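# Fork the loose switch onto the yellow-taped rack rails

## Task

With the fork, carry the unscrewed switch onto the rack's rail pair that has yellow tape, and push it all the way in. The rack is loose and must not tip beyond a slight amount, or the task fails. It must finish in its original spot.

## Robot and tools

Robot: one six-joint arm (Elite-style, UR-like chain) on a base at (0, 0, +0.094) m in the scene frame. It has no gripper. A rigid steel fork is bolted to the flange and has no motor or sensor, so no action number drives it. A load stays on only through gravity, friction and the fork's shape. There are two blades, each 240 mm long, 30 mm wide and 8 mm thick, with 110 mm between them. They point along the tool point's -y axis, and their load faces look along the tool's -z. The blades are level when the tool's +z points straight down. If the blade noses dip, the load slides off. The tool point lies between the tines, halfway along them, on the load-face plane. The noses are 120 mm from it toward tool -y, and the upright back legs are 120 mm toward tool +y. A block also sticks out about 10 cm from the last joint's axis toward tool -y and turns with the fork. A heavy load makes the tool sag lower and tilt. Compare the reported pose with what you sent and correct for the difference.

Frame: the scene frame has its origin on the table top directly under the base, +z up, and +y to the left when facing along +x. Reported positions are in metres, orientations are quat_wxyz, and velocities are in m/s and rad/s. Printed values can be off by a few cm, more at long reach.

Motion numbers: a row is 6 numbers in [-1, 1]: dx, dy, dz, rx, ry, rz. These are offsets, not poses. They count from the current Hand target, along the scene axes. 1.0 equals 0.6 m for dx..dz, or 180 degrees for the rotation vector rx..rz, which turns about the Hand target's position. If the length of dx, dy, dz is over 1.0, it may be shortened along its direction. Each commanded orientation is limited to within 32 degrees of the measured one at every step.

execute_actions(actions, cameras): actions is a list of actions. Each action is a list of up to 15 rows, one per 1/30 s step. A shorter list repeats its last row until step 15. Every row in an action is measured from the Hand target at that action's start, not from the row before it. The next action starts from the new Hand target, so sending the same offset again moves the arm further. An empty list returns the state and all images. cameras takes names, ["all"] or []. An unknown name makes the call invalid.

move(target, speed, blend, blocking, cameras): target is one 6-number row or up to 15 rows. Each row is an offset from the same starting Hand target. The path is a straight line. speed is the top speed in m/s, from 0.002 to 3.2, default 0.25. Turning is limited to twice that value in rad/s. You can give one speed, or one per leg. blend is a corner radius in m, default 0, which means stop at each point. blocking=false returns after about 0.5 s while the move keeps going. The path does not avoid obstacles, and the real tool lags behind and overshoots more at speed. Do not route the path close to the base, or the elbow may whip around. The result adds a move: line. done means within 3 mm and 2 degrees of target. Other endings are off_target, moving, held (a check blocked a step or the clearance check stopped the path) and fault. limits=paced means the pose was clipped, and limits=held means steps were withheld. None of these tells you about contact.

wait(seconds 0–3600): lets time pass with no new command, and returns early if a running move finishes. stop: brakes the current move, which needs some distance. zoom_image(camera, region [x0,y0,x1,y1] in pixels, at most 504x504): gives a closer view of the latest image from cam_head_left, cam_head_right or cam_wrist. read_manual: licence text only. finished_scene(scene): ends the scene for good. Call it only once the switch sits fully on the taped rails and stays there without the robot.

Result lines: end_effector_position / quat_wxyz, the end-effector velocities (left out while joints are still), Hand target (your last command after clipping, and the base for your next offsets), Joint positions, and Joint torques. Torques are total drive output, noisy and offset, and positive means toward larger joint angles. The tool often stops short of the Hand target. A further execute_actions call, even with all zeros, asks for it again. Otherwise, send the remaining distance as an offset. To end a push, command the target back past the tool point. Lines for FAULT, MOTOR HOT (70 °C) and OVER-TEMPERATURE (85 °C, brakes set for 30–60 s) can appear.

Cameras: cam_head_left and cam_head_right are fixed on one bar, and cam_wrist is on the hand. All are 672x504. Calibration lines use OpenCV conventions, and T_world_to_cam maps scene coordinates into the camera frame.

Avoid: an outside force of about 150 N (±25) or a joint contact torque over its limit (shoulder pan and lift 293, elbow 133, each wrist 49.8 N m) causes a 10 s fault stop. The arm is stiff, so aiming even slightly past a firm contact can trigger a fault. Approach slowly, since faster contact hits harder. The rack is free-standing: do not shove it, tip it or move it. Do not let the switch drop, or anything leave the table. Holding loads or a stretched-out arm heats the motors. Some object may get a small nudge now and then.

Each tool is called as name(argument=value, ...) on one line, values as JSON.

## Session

execute_actions(actions=[], cameras=["all"])

zoom_image(camera="cam_head_left", region=[270, 70, 490, 290])

zoom_image(camera="cam_head_right", region=[270, 70, 490, 290])

Scene clock: 0.00 s.
end_effector_position=(+0.3730, -0.1176, +0.2682) end_effector_quat_wxyz=(+0.136, +0.895, +0.406, -0.125)
Joint positions: [2.64 -1.67 2.33 -2.306 -1.933 0.155]
Joint velocities: within noise
Joint torques (N m): no reading
Hand target: +0.3730, -0.1176, +0.2682; +0.136, +0.895, +0.406, -0.125
camera_calibration:
cam_wrist: T_world_to_cam=[[0.6462, 0.67467, -0.35671, -0.05655], [0.75052, -0.47708, 0.45728, -0.5873], [0.13833, -0.56322, -0.81465, 0.195]] pos_world=[0.45036, -0.13221, 0.40724]

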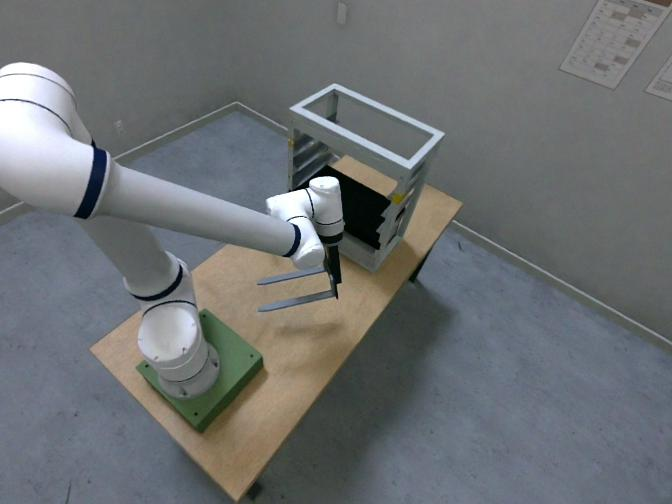

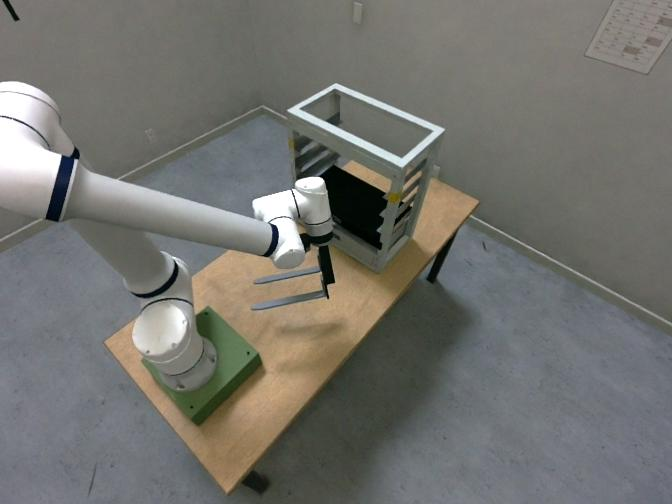

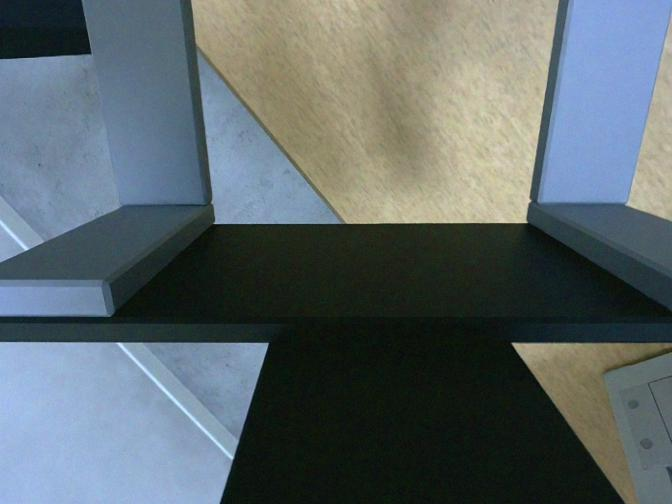

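Scaled by 2.291.

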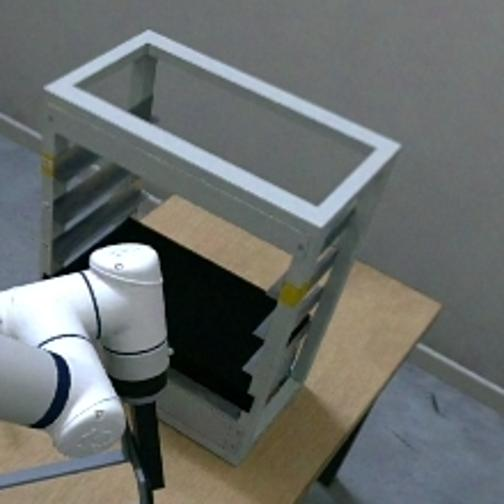

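Scaled by 2.291.

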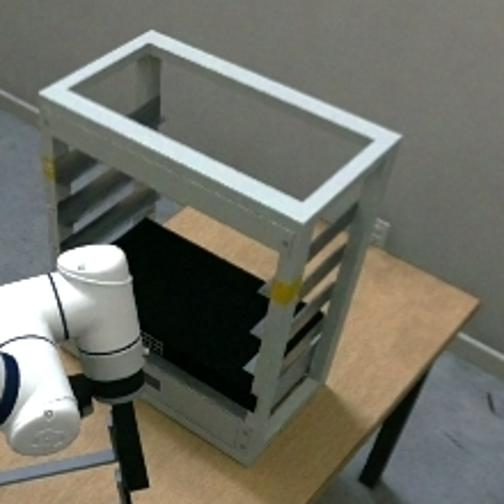

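move(target=[[0.345, 0.196, 0.586, 0.4137, -0.2949, -0.7027]], speed=0.6, cameras=["all"])

Scene clock: 13.97 s.
end_effector_position=(+0.5799, +0.0000, +0.6198) end_effector_quat_wxyz=(-0.354, +0.612, -0.613, +0.353)
Joint positions: [2.409 -2.353 2.67 -2.761 -0.919 2.679]
Joint torques (N m): [10.7 28 -75.82 -11.93 1.15 3.42]
Hand target: +0.5800, +0.0000, +0.6198; -0.354, +0.612, -0.613, +0.354
Off the commanded pose: 0.000 m, 0 deg.
move: done
cam_wrist: T_world_to_cam=[[0.01631, -0.99955, -0.02502, 0.01548], [-0.7692, 0.00344, -0.63899, 0.71354], [0.6388, 0.02967, -0.7688, 0.20043]] pos_world=[0.42057, 0.00707, 0.61043]

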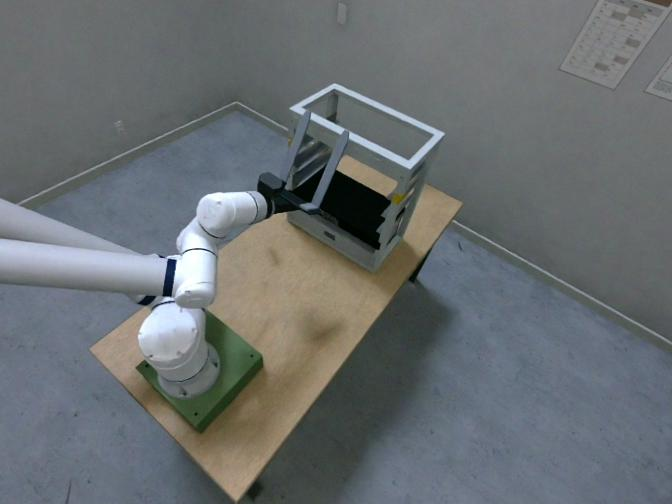

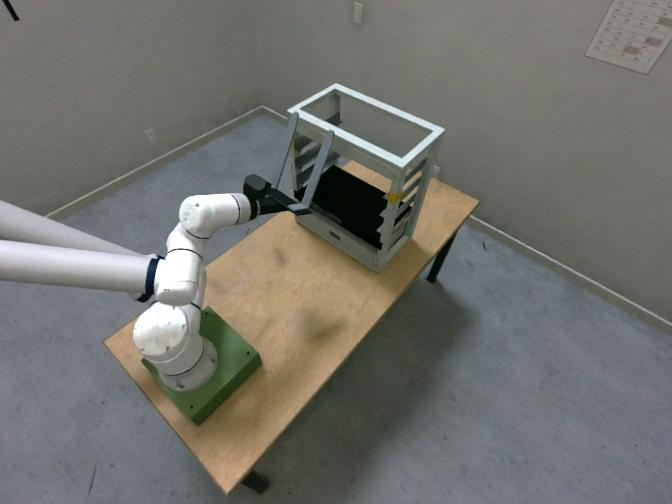

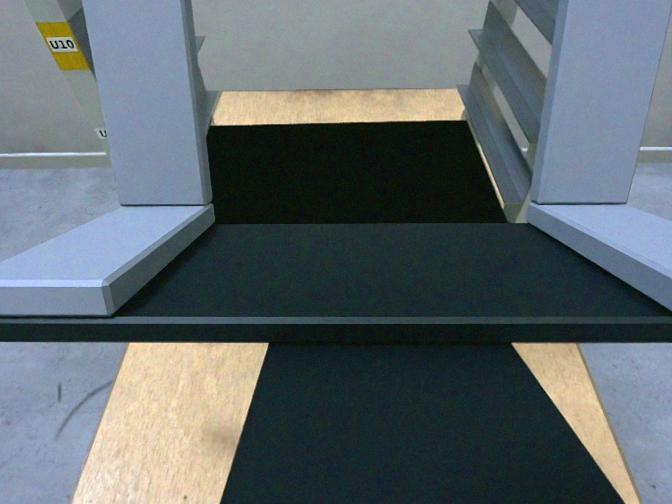

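move(target=[[0, 0.22, -0.25, 0, 0, 0]], speed=0.5, cameras=["cam_wrist"])

move(target=[[0, -0.44, 0, 0, 0, 0]], speed=0.5, cameras=["cam_wrist"])

Scene clock: 19.83 s.
end_effector_position=(+0.5800, +0.1320, +0.4698) end_effector_quat_wxyz=(-0.354, +0.612, -0.613, +0.353) end_effector_velocity=(+0.000, +0.000, +0.001) end_effector_angular_velocity=(-0.001, -0.003, -0.001)
Joint positions: [2.987 -1.729 2.829 -3.695 -1.395 3.044]
Joint velocities: [0.001 0.002 0 -0.005 -0.001 0.001]
Joint torques (N m): [11.09 -3.69 -63.76 -13.06 -1.7 3.58]
Hand target: +0.5800, +0.1320, +0.4698; -0.354, +0.612, -0.613, +0.354
Off the commanded pose: 0.000 m, 0 deg.
move: done
cam_wrist: T_world_to_cam=[[0.01631, -0.99955, -0.02502, 0.14377], [-0.76929, 0.00344, -0.63889, 0.61722], [0.63869, 0.02967, -0.76889, 0.08128]] pos_world=[0.42057, 0.13917, 0.46043]

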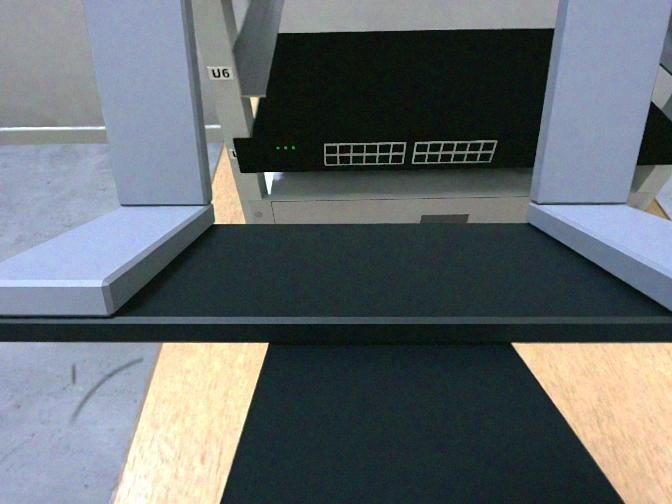

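Scene clock: 20.73 s.
end_effector_position=(+0.5801, +0.0999, +0.4698) end_effector_quat_wxyz=(-0.352, +0.608, -0.616, +0.357)
Joint positions: [2.863 -1.764 2.853 -3.676 -1.3 2.985]
Joint torques (N m): [10.14 -1.76 -64.21 -13.1 -0.79 3.34]
Hand target: +0.5801, +0.1000, +0.4698; -0.352, +0.608, -0.616, +0.357 (not the last commanded pose)
Off the commanded pose: 0.232 m, 1 deg.
move: held (a check stopped the path); limits=held
pose unreachable: on one or more control steps of this call, first in action 0 (counted from 0), an arm could not follow its commanded pose, so it was not sent that pose on those steps. It may still have moved: this result reports where it is.
cause: moving toward the commanded pose would bring two parts of the arm too close to each other (joints 3 (elbow) and 4 (wrist 1) lie between them).
cam_wrist: T_world_to_cam=[[0.00342, -0.9997, -0.02437, 0.11881], [-0.76643, 0.01304, -0.64219, 0.61635], [0.64231, 0.02087, -0.76616, 0.07964]] pos_world=[0.42083, 0.10908, 0.45972]

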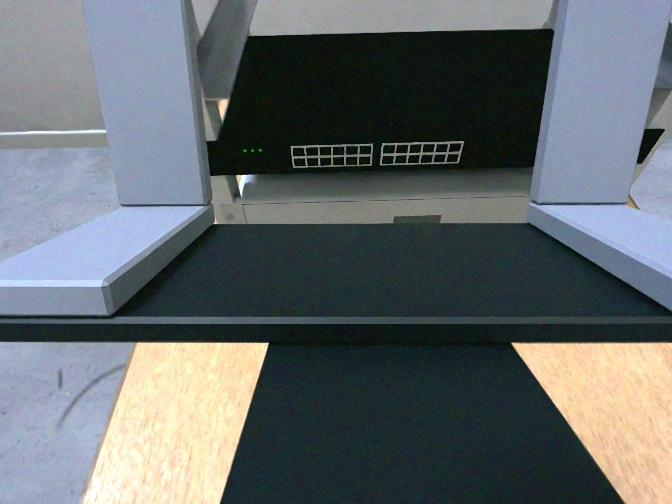

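zoom_image(camera="cam_wrist", region=[200, 20, 440, 230])

zoom_image(camera="cam_wrist", region=[432, 20, 672, 230])

Scaled by 2.100.

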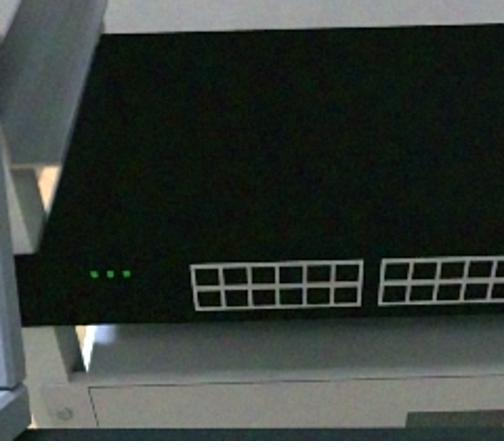

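Scaled by 2.100.

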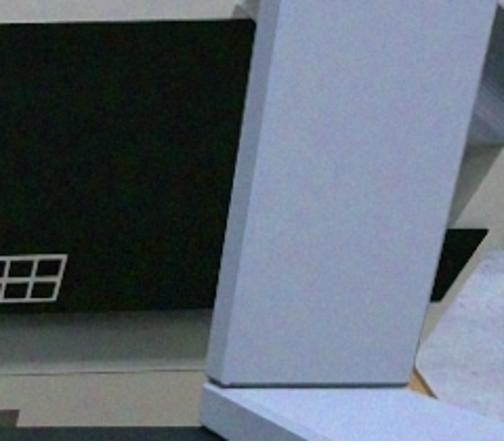

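move(target=[[-0.0335, -0.15, 0.317, 0, -0.111, 0]], speed=0.5, cameras=["cam_wrist"])

zoom_image(camera="cam_wrist", region=[190, 0, 560, 230])

Scene clock: 65.13 s.
end_effector_position=(+0.5601, +0.0100, +0.6600) end_effector_quat_wxyz=(-0.454, +0.536, -0.545, +0.457)
Joint positions: [2.442 -2.015 2.782 -3.663 -0.85 2.989]
Joint torques (N m): [-20.28 -16.98 -79.72 -4.6 2.23 -2.46]
Hand target: +0.5600, +0.0100, +0.6600; -0.454, +0.536, -0.545, +0.457
Off the commanded pose: 0.000 m, 0 deg.
move: done
cam_wrist: T_world_to_cam=[[0.01154, -0.9997, -0.02174, 0.02746], [-0.50089, 0.01304, -0.86541, 0.72292], [0.86543, 0.02087, -0.50059, -0.06011]] pos_world=[0.41381, 0.01928, 0.59613]

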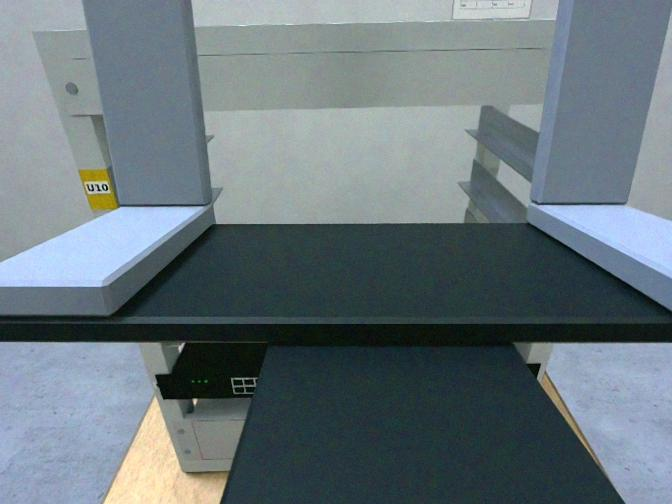

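Scaled by 1.362.

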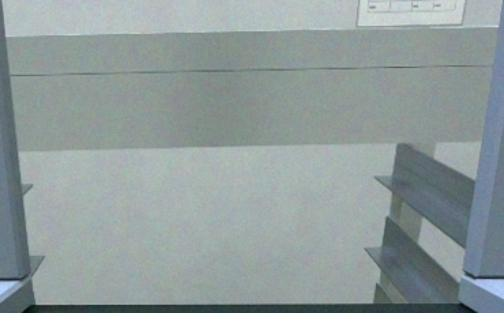

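move(target=[[0.0908, 0.004, -0.8467, -0.0032, 0.4458, 0.01]], speed=0.5, cameras=["all"])

zoom_image(camera="cam_head_left", region=[270, 130, 430, 290])

zoom_image(camera="cam_head_right", region=[270, 130, 430, 290])

Scene clock: 93.10 s.
end_effector_position=(+0.6145, +0.0124, +0.1521) end_effector_quat_wxyz=(+0.000, +0.715, -0.699, +0.000)
Joint positions: [2.815 -1.61 2.54 -2.486 -1.569 2.747]
Joint torques (N m): [8.75 -23.28 -71.22 -5.44 -1.52 3.37]
Hand target: +0.6145, +0.0124, +0.1520; +0.000, +0.715, -0.699, +0.000
Off the commanded pose: 0.000 m, 0 deg.
move: done
cam_wrist: T_world_to_cam=[[0.00865, -0.99961, -0.02671, 0.02066], [-0.93777, -0.01738, 0.34681, 0.39504], [-0.34714, 0.02205, -0.93756, 0.45002]] pos_world=[0.5265, 0.01759, 0.28547]

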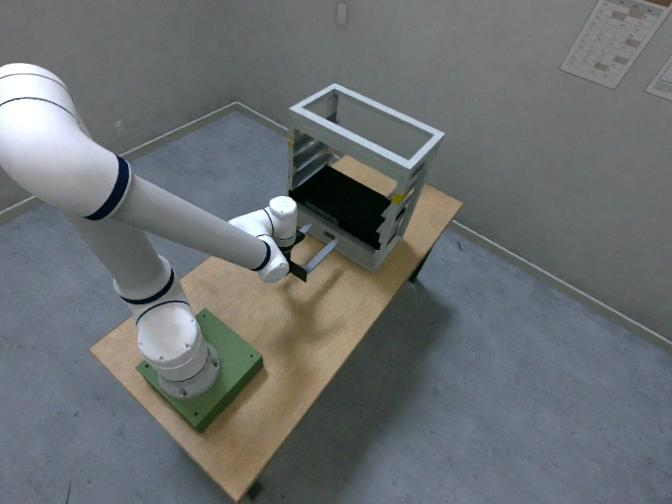

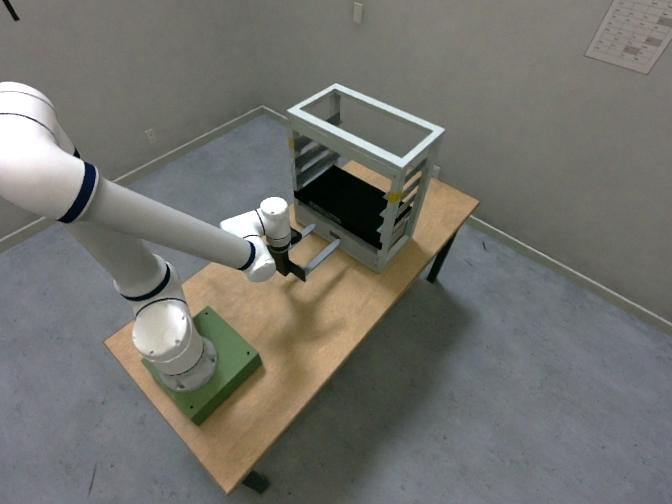

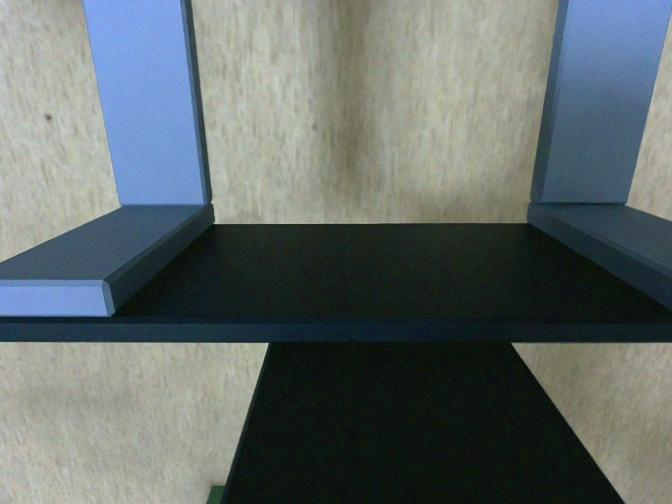

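Scaled by 3.150.

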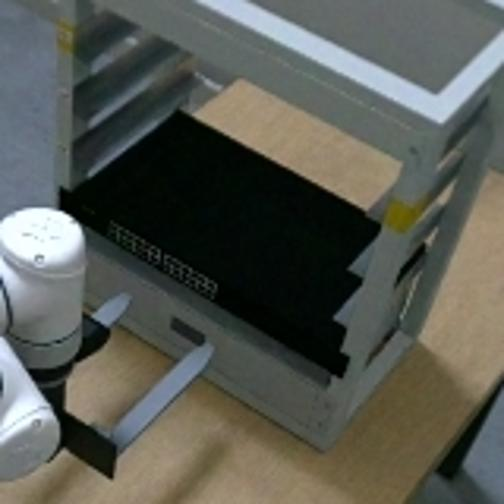

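Scaled by 3.150.

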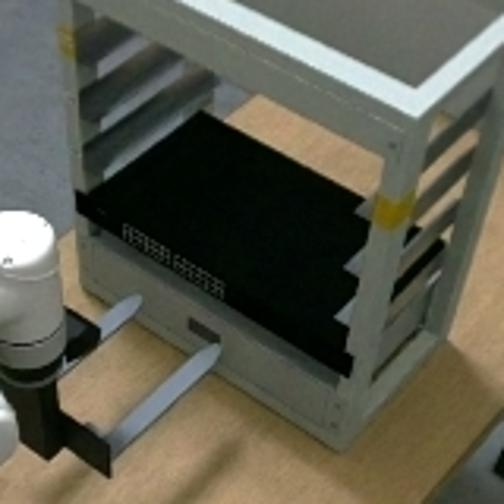

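move(target=[[0.4249, 0.0089, 0, 0, 0, 0]], speed=0.2, cameras=["all"])

zoom_image(camera="cam_head_left", region=[270, 130, 430, 290])

zoom_image(camera="cam_wrist", region=[0, 150, 336, 350])

zoom_image(camera="cam_wrist", region=[336, 150, 672, 350])

Scene clock: 100.27 s.
end_effector_position=(+0.8693, +0.0177, +0.1520) end_effector_quat_wxyz=(+0.000, +0.715, -0.699, +0.000)
Joint positions: [2.957 -1.231 2.074 -2.399 -1.567 2.889]
Joint torques (N m): [10.47 -68.97 -75.95 -5.5 -1.58 3.59]
Hand target: +0.8695, +0.0177, +0.1520; +0.000, +0.715, -0.699, +0.000
Off the commanded pose: 0.000 m, 0 deg.
move: done
cam_wrist: T_world_to_cam=[[0.00855, -0.99961, -0.02667, 0.02382], [-0.9377, -0.01728, 0.34702, 0.63399], [-0.34735, 0.02205, -0.93748, 0.5384]] pos_world=[0.7813, 0.02289, 0.28537]

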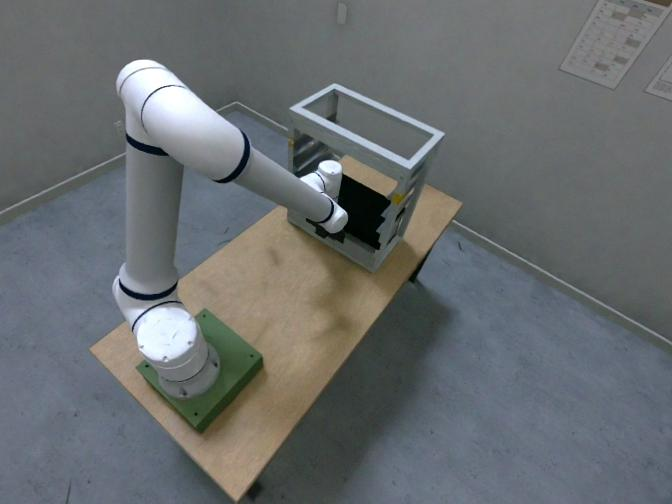

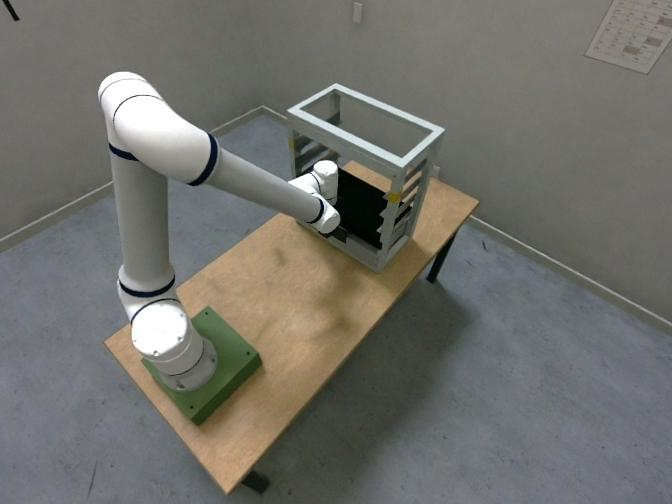

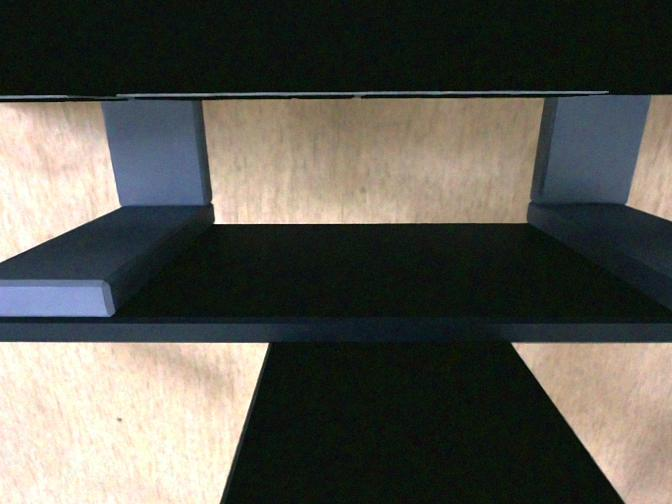

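Scaled by 3.150.

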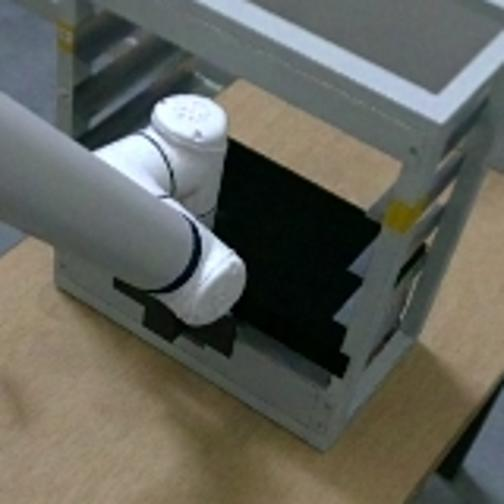

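Scaled by 1.500.

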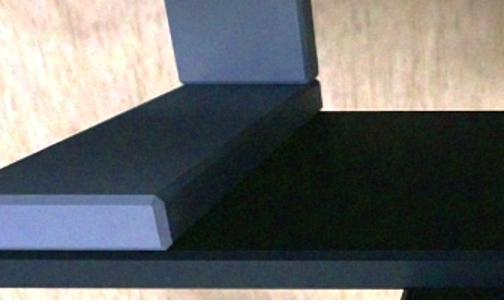

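Scaled by 1.500.

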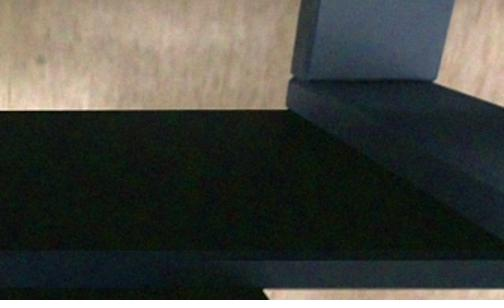

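move(target=[[0, 0, 0.053, 0, 0, 0]], speed=0.06, cameras=["cam_head_left", "cam_wrist"])

zoom_image(camera="cam_head_left", region=[270, 130, 430, 290])

Scene clock: 112.07 s.
end_effector_position=(+0.8694, +0.0178, +0.1836) end_effector_quat_wxyz=(+0.000, +0.715, -0.699, +0.000)
Joint positions: [2.957 -1.272 2.055 -2.339 -1.567 2.889]
Joint torques (N m): [-20.28 -131.91 -115.18 -18.03 1.96 -2.17]
Hand target: +0.8695, +0.0177, +0.1838; +0.000, +0.715, -0.699, +0.000
Off the commanded pose: 0.000 m, 0 deg.
move: done
cam_wrist: T_world_to_cam=[[0.00864, -0.99961, -0.02671, 0.0247], [-0.93766, -0.01738, 0.34711, 0.62316], [-0.34743, 0.02205, -0.93744, 0.56815]] pos_world=[0.7815, 0.02299, 0.31697]

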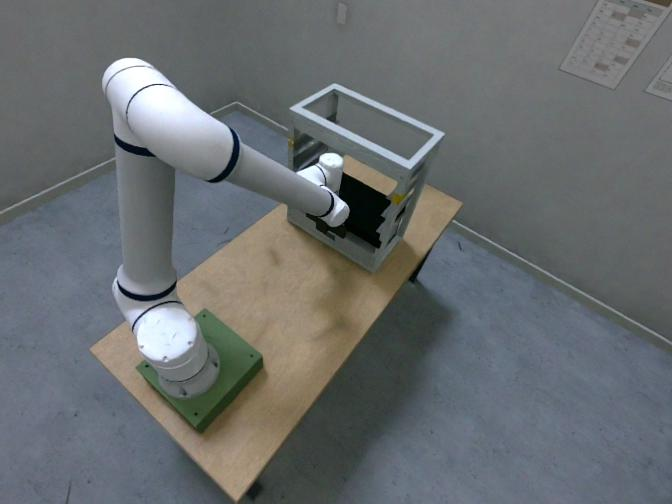

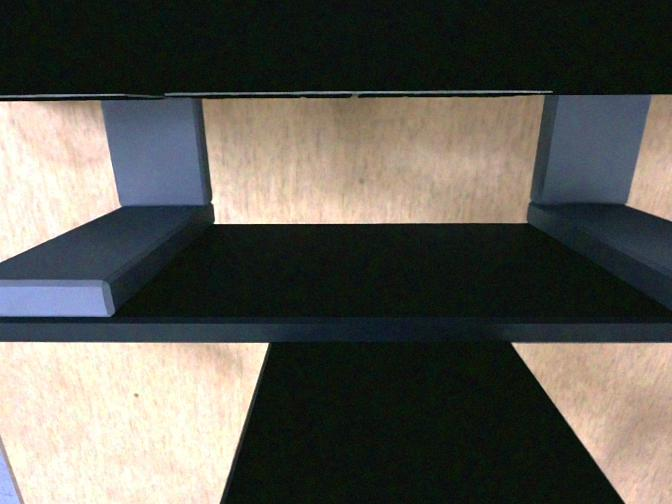

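Scaled by 3.150.

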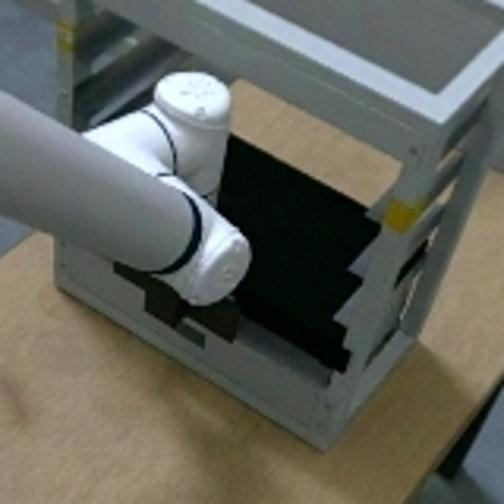

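move(target=[[-0.4748, -0.0092, 0, 0, 0, 0], [-0.5, -0.0096, 0.4437, 0, 0, 0]], speed=[0.15, 0.2], blend=[0.02, 0], cameras=["all"])

zoom_image(camera="cam_head_left", region=[270, 90, 430, 250])

zoom_image(camera="cam_head_right", region=[270, 90, 430, 250])

Scene clock: 123.47 s.
end_effector_position=(+0.5695, +0.0120, +0.4499) end_effector_quat_wxyz=(+0.000, +0.715, -0.699, +0.000)
Joint positions: [2.772 -2.065 2.217 -1.708 -1.57 2.704]
Joint torques (N m): [-21.45 -50.42 -143.97 -17.17 1.08 -2.13]
Hand target: +0.5695, +0.0120, +0.4500; +0.000, +0.715, -0.699, +0.000
Off the commanded pose: 0.000 m, 0 deg.
move: done
cam_wrist: T_world_to_cam=[[0.00855, -0.99961, -0.02667, 0.02863], [-0.9377, -0.01728, 0.34702, 0.2494], [-0.34735, 0.02205, -0.93748, 0.71367]] pos_world=[0.4815, 0.01719, 0.58327]

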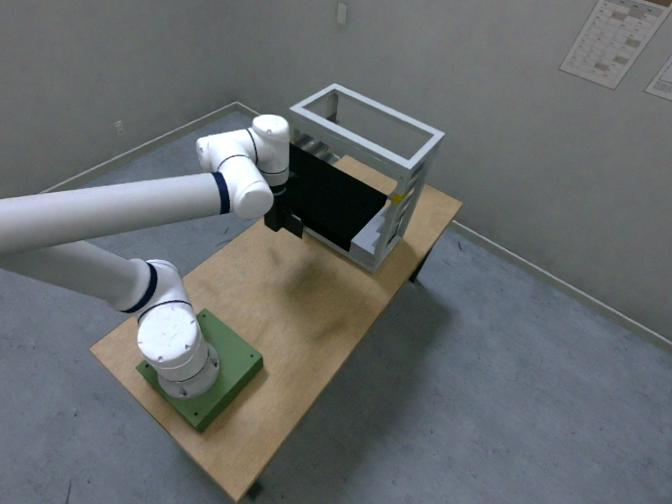

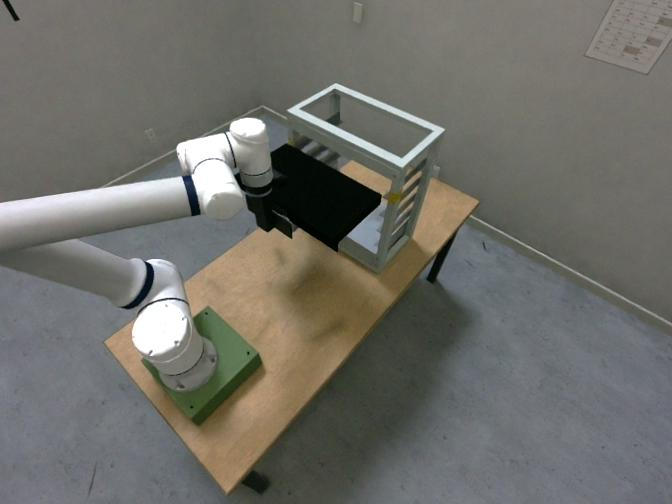

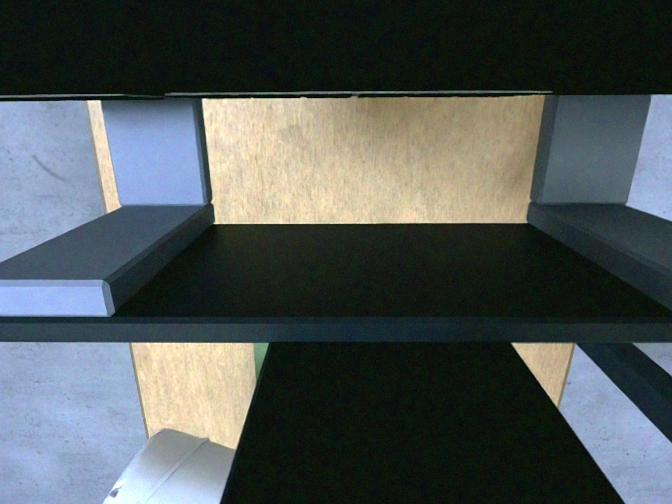

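Scaled by 3.150.

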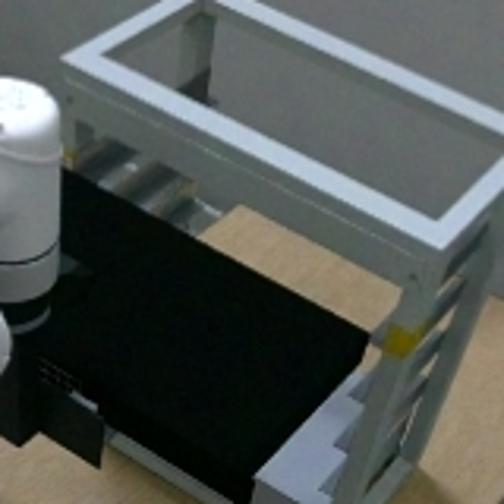

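Scaled by 3.150.

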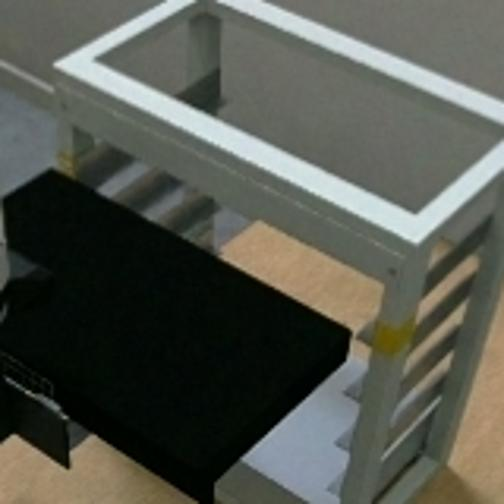

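move(target=[[0.1667, 0.0032, 0, 0, 0, 0]], speed=0.12, cameras=["cam_head_left", "cam_head_right"])

zoom_image(camera="cam_head_left", region=[270, 90, 430, 250])

zoom_image(camera="cam_head_right", region=[270, 90, 430, 250])

Scene clock: 135.47 s.
end_effector_position=(+0.6693, +0.0139, +0.4500) end_effector_quat_wxyz=(+0.000, +0.715, -0.699, +0.000)
Joint positions: [2.858 -1.858 2.098 -1.796 -1.569 2.789]
Joint torques (N m): [8.62 -44.2 -141.76 -22.46 0.42 3.11]
Hand target: +0.6695, +0.0139, +0.4500; +0.000, +0.715, -0.699, +0.000
Off the commanded pose: 0.000 m, 0 deg.
move: done

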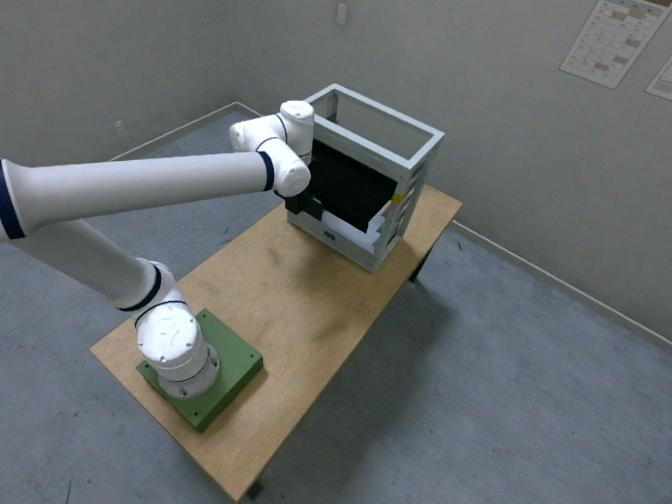

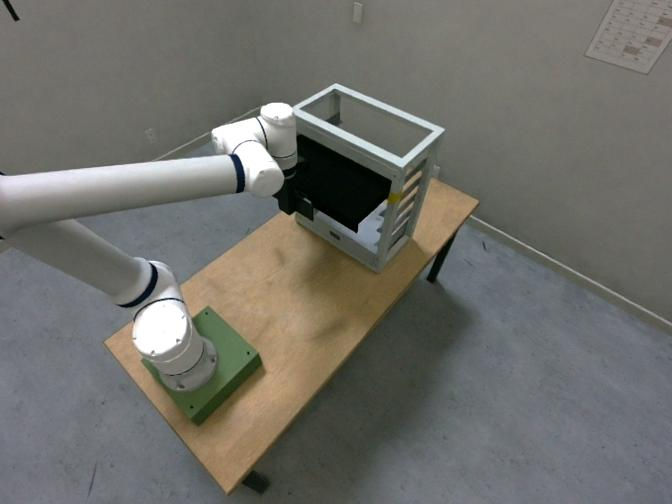

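Scaled by 3.150.

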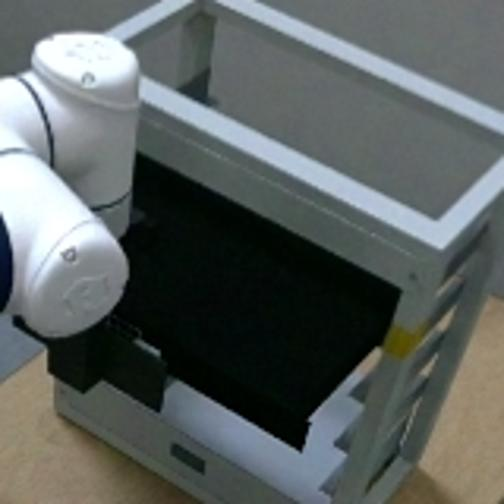

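Scaled by 3.150.

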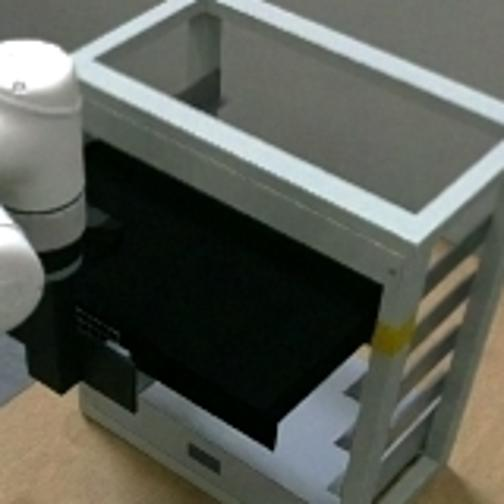

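move(target=[[0.2666, 0.0051, 0, 0, 0, 0]], speed=0.12, cameras=["cam_head_left", "cam_head_right"])

zoom_image(camera="cam_head_left", region=[270, 90, 430, 250])

zoom_image(camera="cam_head_right", region=[270, 90, 430, 250])

Scene clock: 141.03 s.
end_effector_position=(+0.8292, +0.0170, +0.4500) end_effector_quat_wxyz=(+0.000, +0.715, -0.699, +0.000)
Joint positions: [2.941 -1.57 1.86 -1.846 -1.568 2.873]
Joint torques (N m): [11.48 -83.93 -141.23 -17.84 0.47 3.4]
Hand target: +0.8294, +0.0170, +0.4500; +0.000, +0.715, -0.699, +0.000
Off the commanded pose: 0.000 m, 0 deg.
move: done

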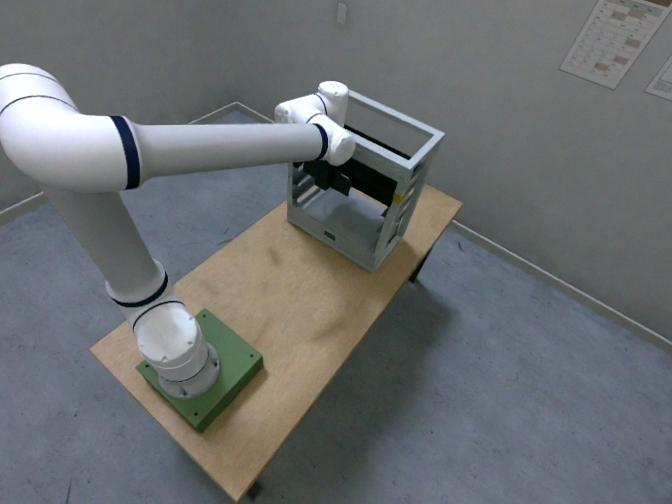

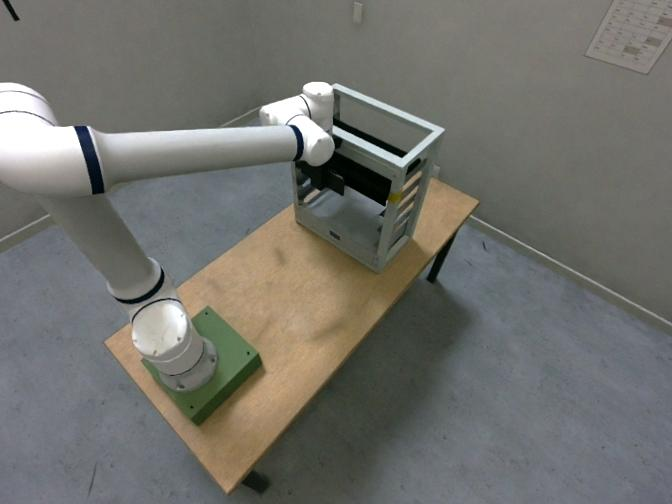

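Scaled by 3.150.

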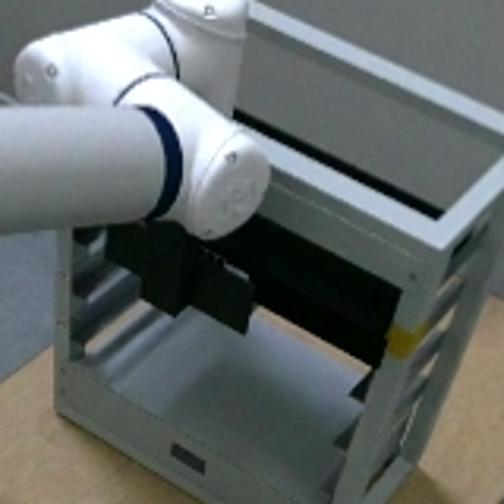

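Scaled by 3.150.

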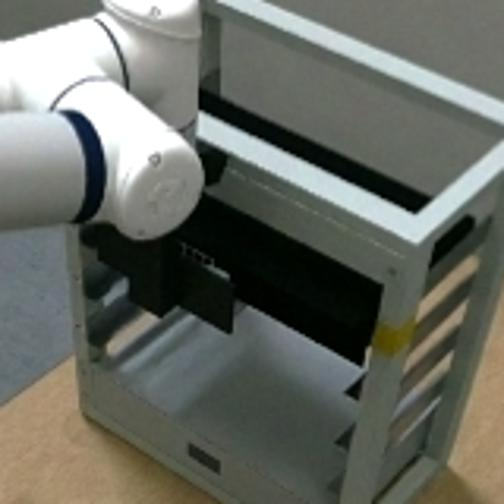

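move(target=[[0, 0, -0.0433, 0, 0, 0]], speed=0.05, cameras=["cam_wrist", "cam_head_left"])

zoom_image(camera="cam_head_left", region=[270, 90, 430, 250])

Scene clock: 146.77 s.
end_effector_position=(+0.8294, +0.0169, +0.4243) end_effector_quat_wxyz=(+0.000, +0.715, -0.699, +0.000)
Joint positions: [2.941 -1.557 1.894 -1.893 -1.568 2.873]
Joint torques (N m): [9.95 -50.94 -72.43 -10.42 1.34 3.64]
Hand target: +0.8294, +0.0170, +0.4241; +0.000, +0.715, -0.699, +0.000
Off the commanded pose: 0.000 m, 0 deg.
move: done
cam_wrist: T_world_to_cam=[[0.00855, -0.99961, -0.02668, 0.03072], [-0.9377, -0.01728, 0.34702, 0.50217], [-0.34735, 0.02205, -0.93748, 0.77987]] pos_world=[0.7415, 0.02219, 0.55767]
Images, in order (width x height): cam_head_left 672x504, cam_wrist 672x504.

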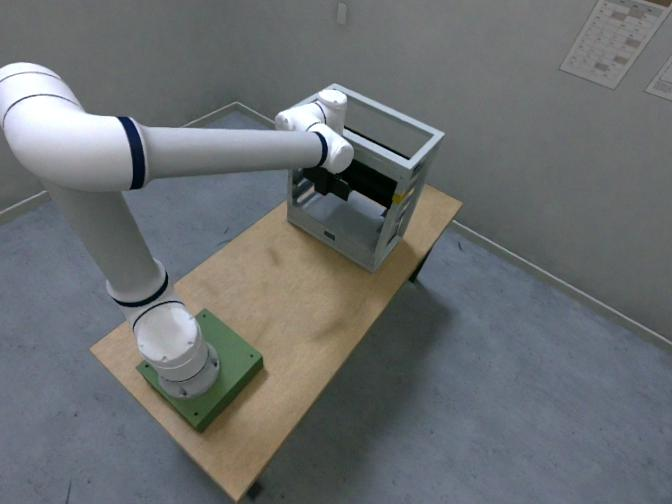

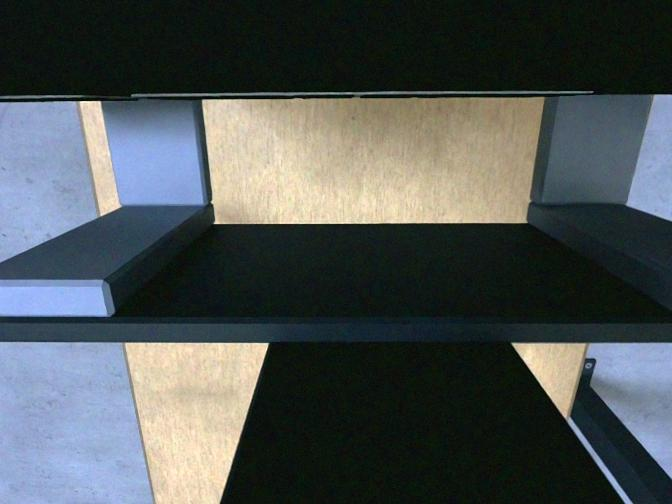

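Scaled by 3.150.

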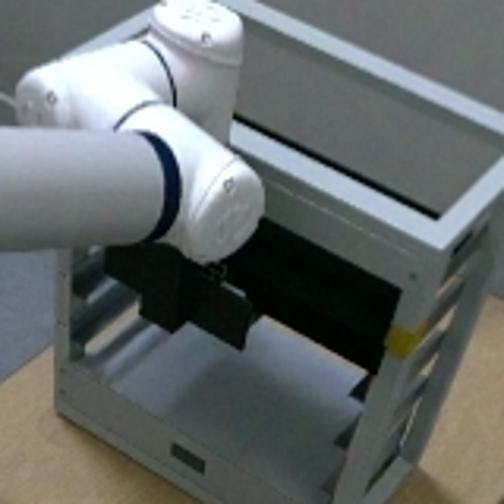

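move(target=[[-0.3958, -0.0076, 0, 0, 0, 0], [-0.3958, -0.0076, 0.0632, 0, 0, -0.0011], [-0.3624, -0.007, 0.0632, 0, 0, -0.0011], [-0.2866, -0.0055, 0.0632, 0, 0, -0.0011]], speed=[0.25, 0.15, 0.1, 0.04], blend=[0.01, 0.005, 0.005, 0], cameras=["cam_head_left", "cam_head_right"])

zoom_image(camera="cam_head_left", region=[270, 90, 430, 250])

zoom_image(camera="cam_head_right", region=[270, 90, 430, 250])

Scene clock: 157.00 s.
end_effector_position=(+0.6573, +0.0137, +0.4620) end_effector_quat_wxyz=(+0.000, +0.714, -0.701, +0.000)
Joint positions: [2.85 -1.886 2.096 -1.765 -1.569 2.785]
Joint torques (N m): [9.81 -14.48 -106.52 -13.42 1.97 3.32]
Hand target: +0.6575, +0.0137, +0.4620; +0.000, +0.714, -0.701, +0.000
Off the commanded pose: 0.000 m, 0 deg.
move: done

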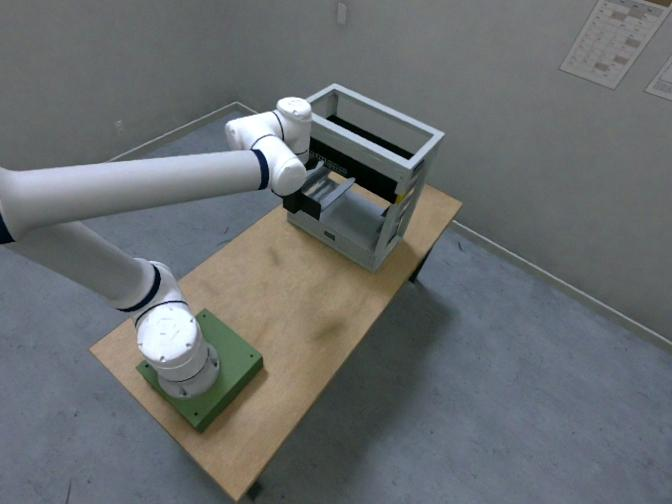

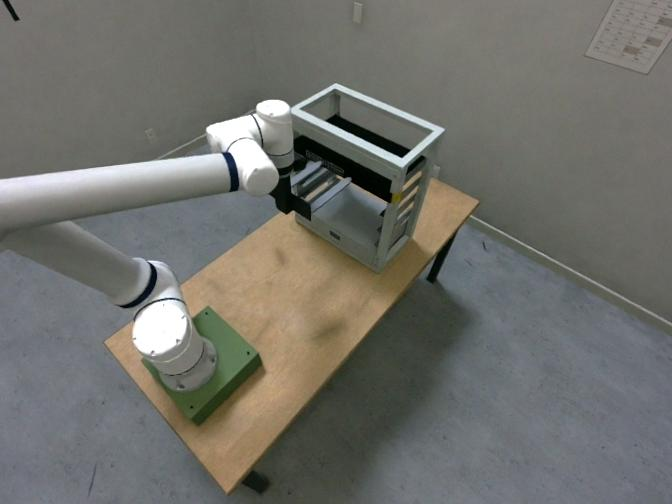

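Scaled by 3.150.

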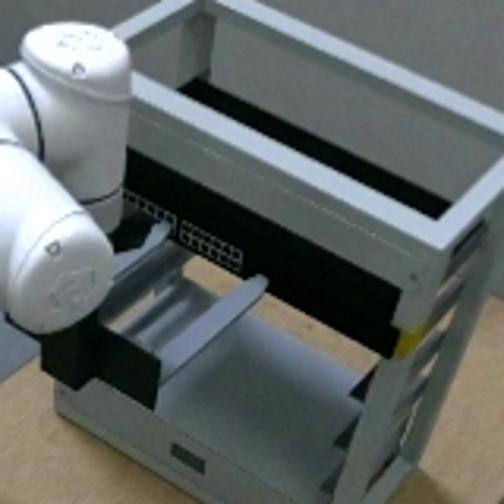

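Scaled by 3.150.

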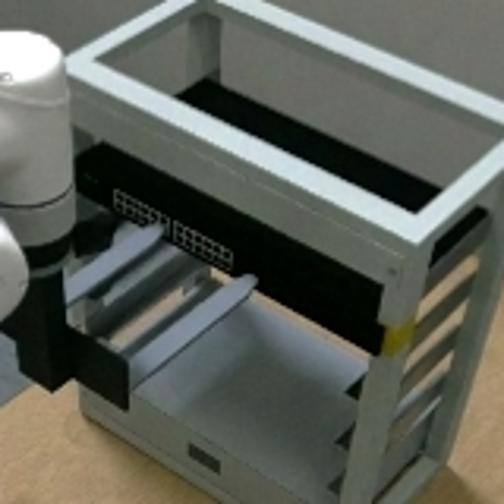

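move(target=[[0.005, 0.0001, 0, 0, 0, 0]], speed=0.02)

move(target=[[0.00166, 0.00003, 0, 0, 0, 0]], speed=0.02)

Scene clock: 159.70 s.
end_effector_position=(+0.6604, +0.0137, +0.4620) end_effector_quat_wxyz=(+0.000, +0.714, -0.701, +0.000)
Joint positions: [2.852 -1.88 2.092 -1.767 -1.569 2.788]
Joint torques (N m): [8.77 -16.48 -106.3 -13.62 2.26 3.4]
Hand target: +0.6605, +0.0137, +0.4620; +0.000, +0.714, -0.701, +0.000
Off the commanded pose: 0.000 m, 0 deg.
move: done

Scene clock: 160.20 s.
end_effector_position=(+0.6615, +0.0137, +0.4620) end_effector_quat_wxyz=(+0.000, +0.714, -0.701, +0.000)
Joint positions: [2.853 -1.878 2.09 -1.768 -1.569 2.788]
Joint torques (N m): [10.02 -14.68 -105.67 -13.59 2.95 3.23]
Hand target: +0.6615, +0.0137, +0.4620; +0.000, +0.714, -0.701, +0.000
Off the commanded pose: 0.000 m, 0 deg.
move: done

move(target=[[0.00166, 0.00003, 0, 0, 0, 0]], speed=0.02)

move(target=[[0.00166, 0.00003, 0, 0, 0, 0]], speed=0.02)

Scene clock: 162.87 s.
end_effector_position=(+0.6625, +0.0137, +0.4620) end_effector_quat_wxyz=(+0.000, +0.714, -0.701, +0.000)
Joint positions: [2.854 -1.876 2.089 -1.769 -1.569 2.789]
Joint torques (N m): [9.17 -15.91 -106.49 -13.6 2.6 3.54]
Hand target: +0.6625, +0.0137, +0.4620; +0.000, +0.714, -0.701, +0.000
Off the commanded pose: 0.000 m, 0 deg.
move: done

Scene clock: 163.37 s.
end_effector_position=(+0.6635, +0.0138, +0.4620) end_effector_quat_wxyz=(+0.000, +0.714, -0.701, +0.000)
Joint positions: [2.854 -1.874 2.088 -1.769 -1.569 2.79]
Joint torques (N m): [9.3 -15.56 -105.9 -13.45 2.81 3.39]
Hand target: +0.6635, +0.0138, +0.4620; +0.000, +0.714, -0.701, +0.000
Off the commanded pose: 0.000 m, 0 deg.
move: done

Still sliding. Continue in 1 mm steps.

move(target=[[0.00166, 0.00003, 0, 0, 0, 0]], speed=0.02)

move(target=[[0.00125, 0.00002, 0, 0, 0, 0]], speed=0.02)

Scene clock: 165.57 s.
end_effector_position=(+0.6644, +0.0138, +0.4620) end_effector_quat_wxyz=(+0.000, +0.714, -0.701, +0.000)
Joint positions: [2.855 -1.872 2.086 -1.77 -1.569 2.79]
Joint torques (N m): [8.31 -15.91 -106.51 -13.64 2.84 3.49]
Hand target: +0.6645, +0.0138, +0.4620; +0.000, +0.714, -0.701, +0.000
Off the commanded pose: 0.000 m, 0 deg.
move: done

Scene clock: 166.07 s.
end_effector_position=(+0.6652, +0.0138, +0.4620) end_effector_quat_wxyz=(+0.000, +0.714, -0.701, +0.000)
Joint positions: [2.856 -1.871 2.085 -1.77 -1.569 2.791]
Joint torques (N m): [9.61 -10.58 -107.67 -15.74 2.97 4.75]
Hand target: +0.6652, +0.0138, +0.4620; +0.000, +0.714, -0.701, +0.000
Off the commanded pose: 0.000 m, 0 deg.
move: done


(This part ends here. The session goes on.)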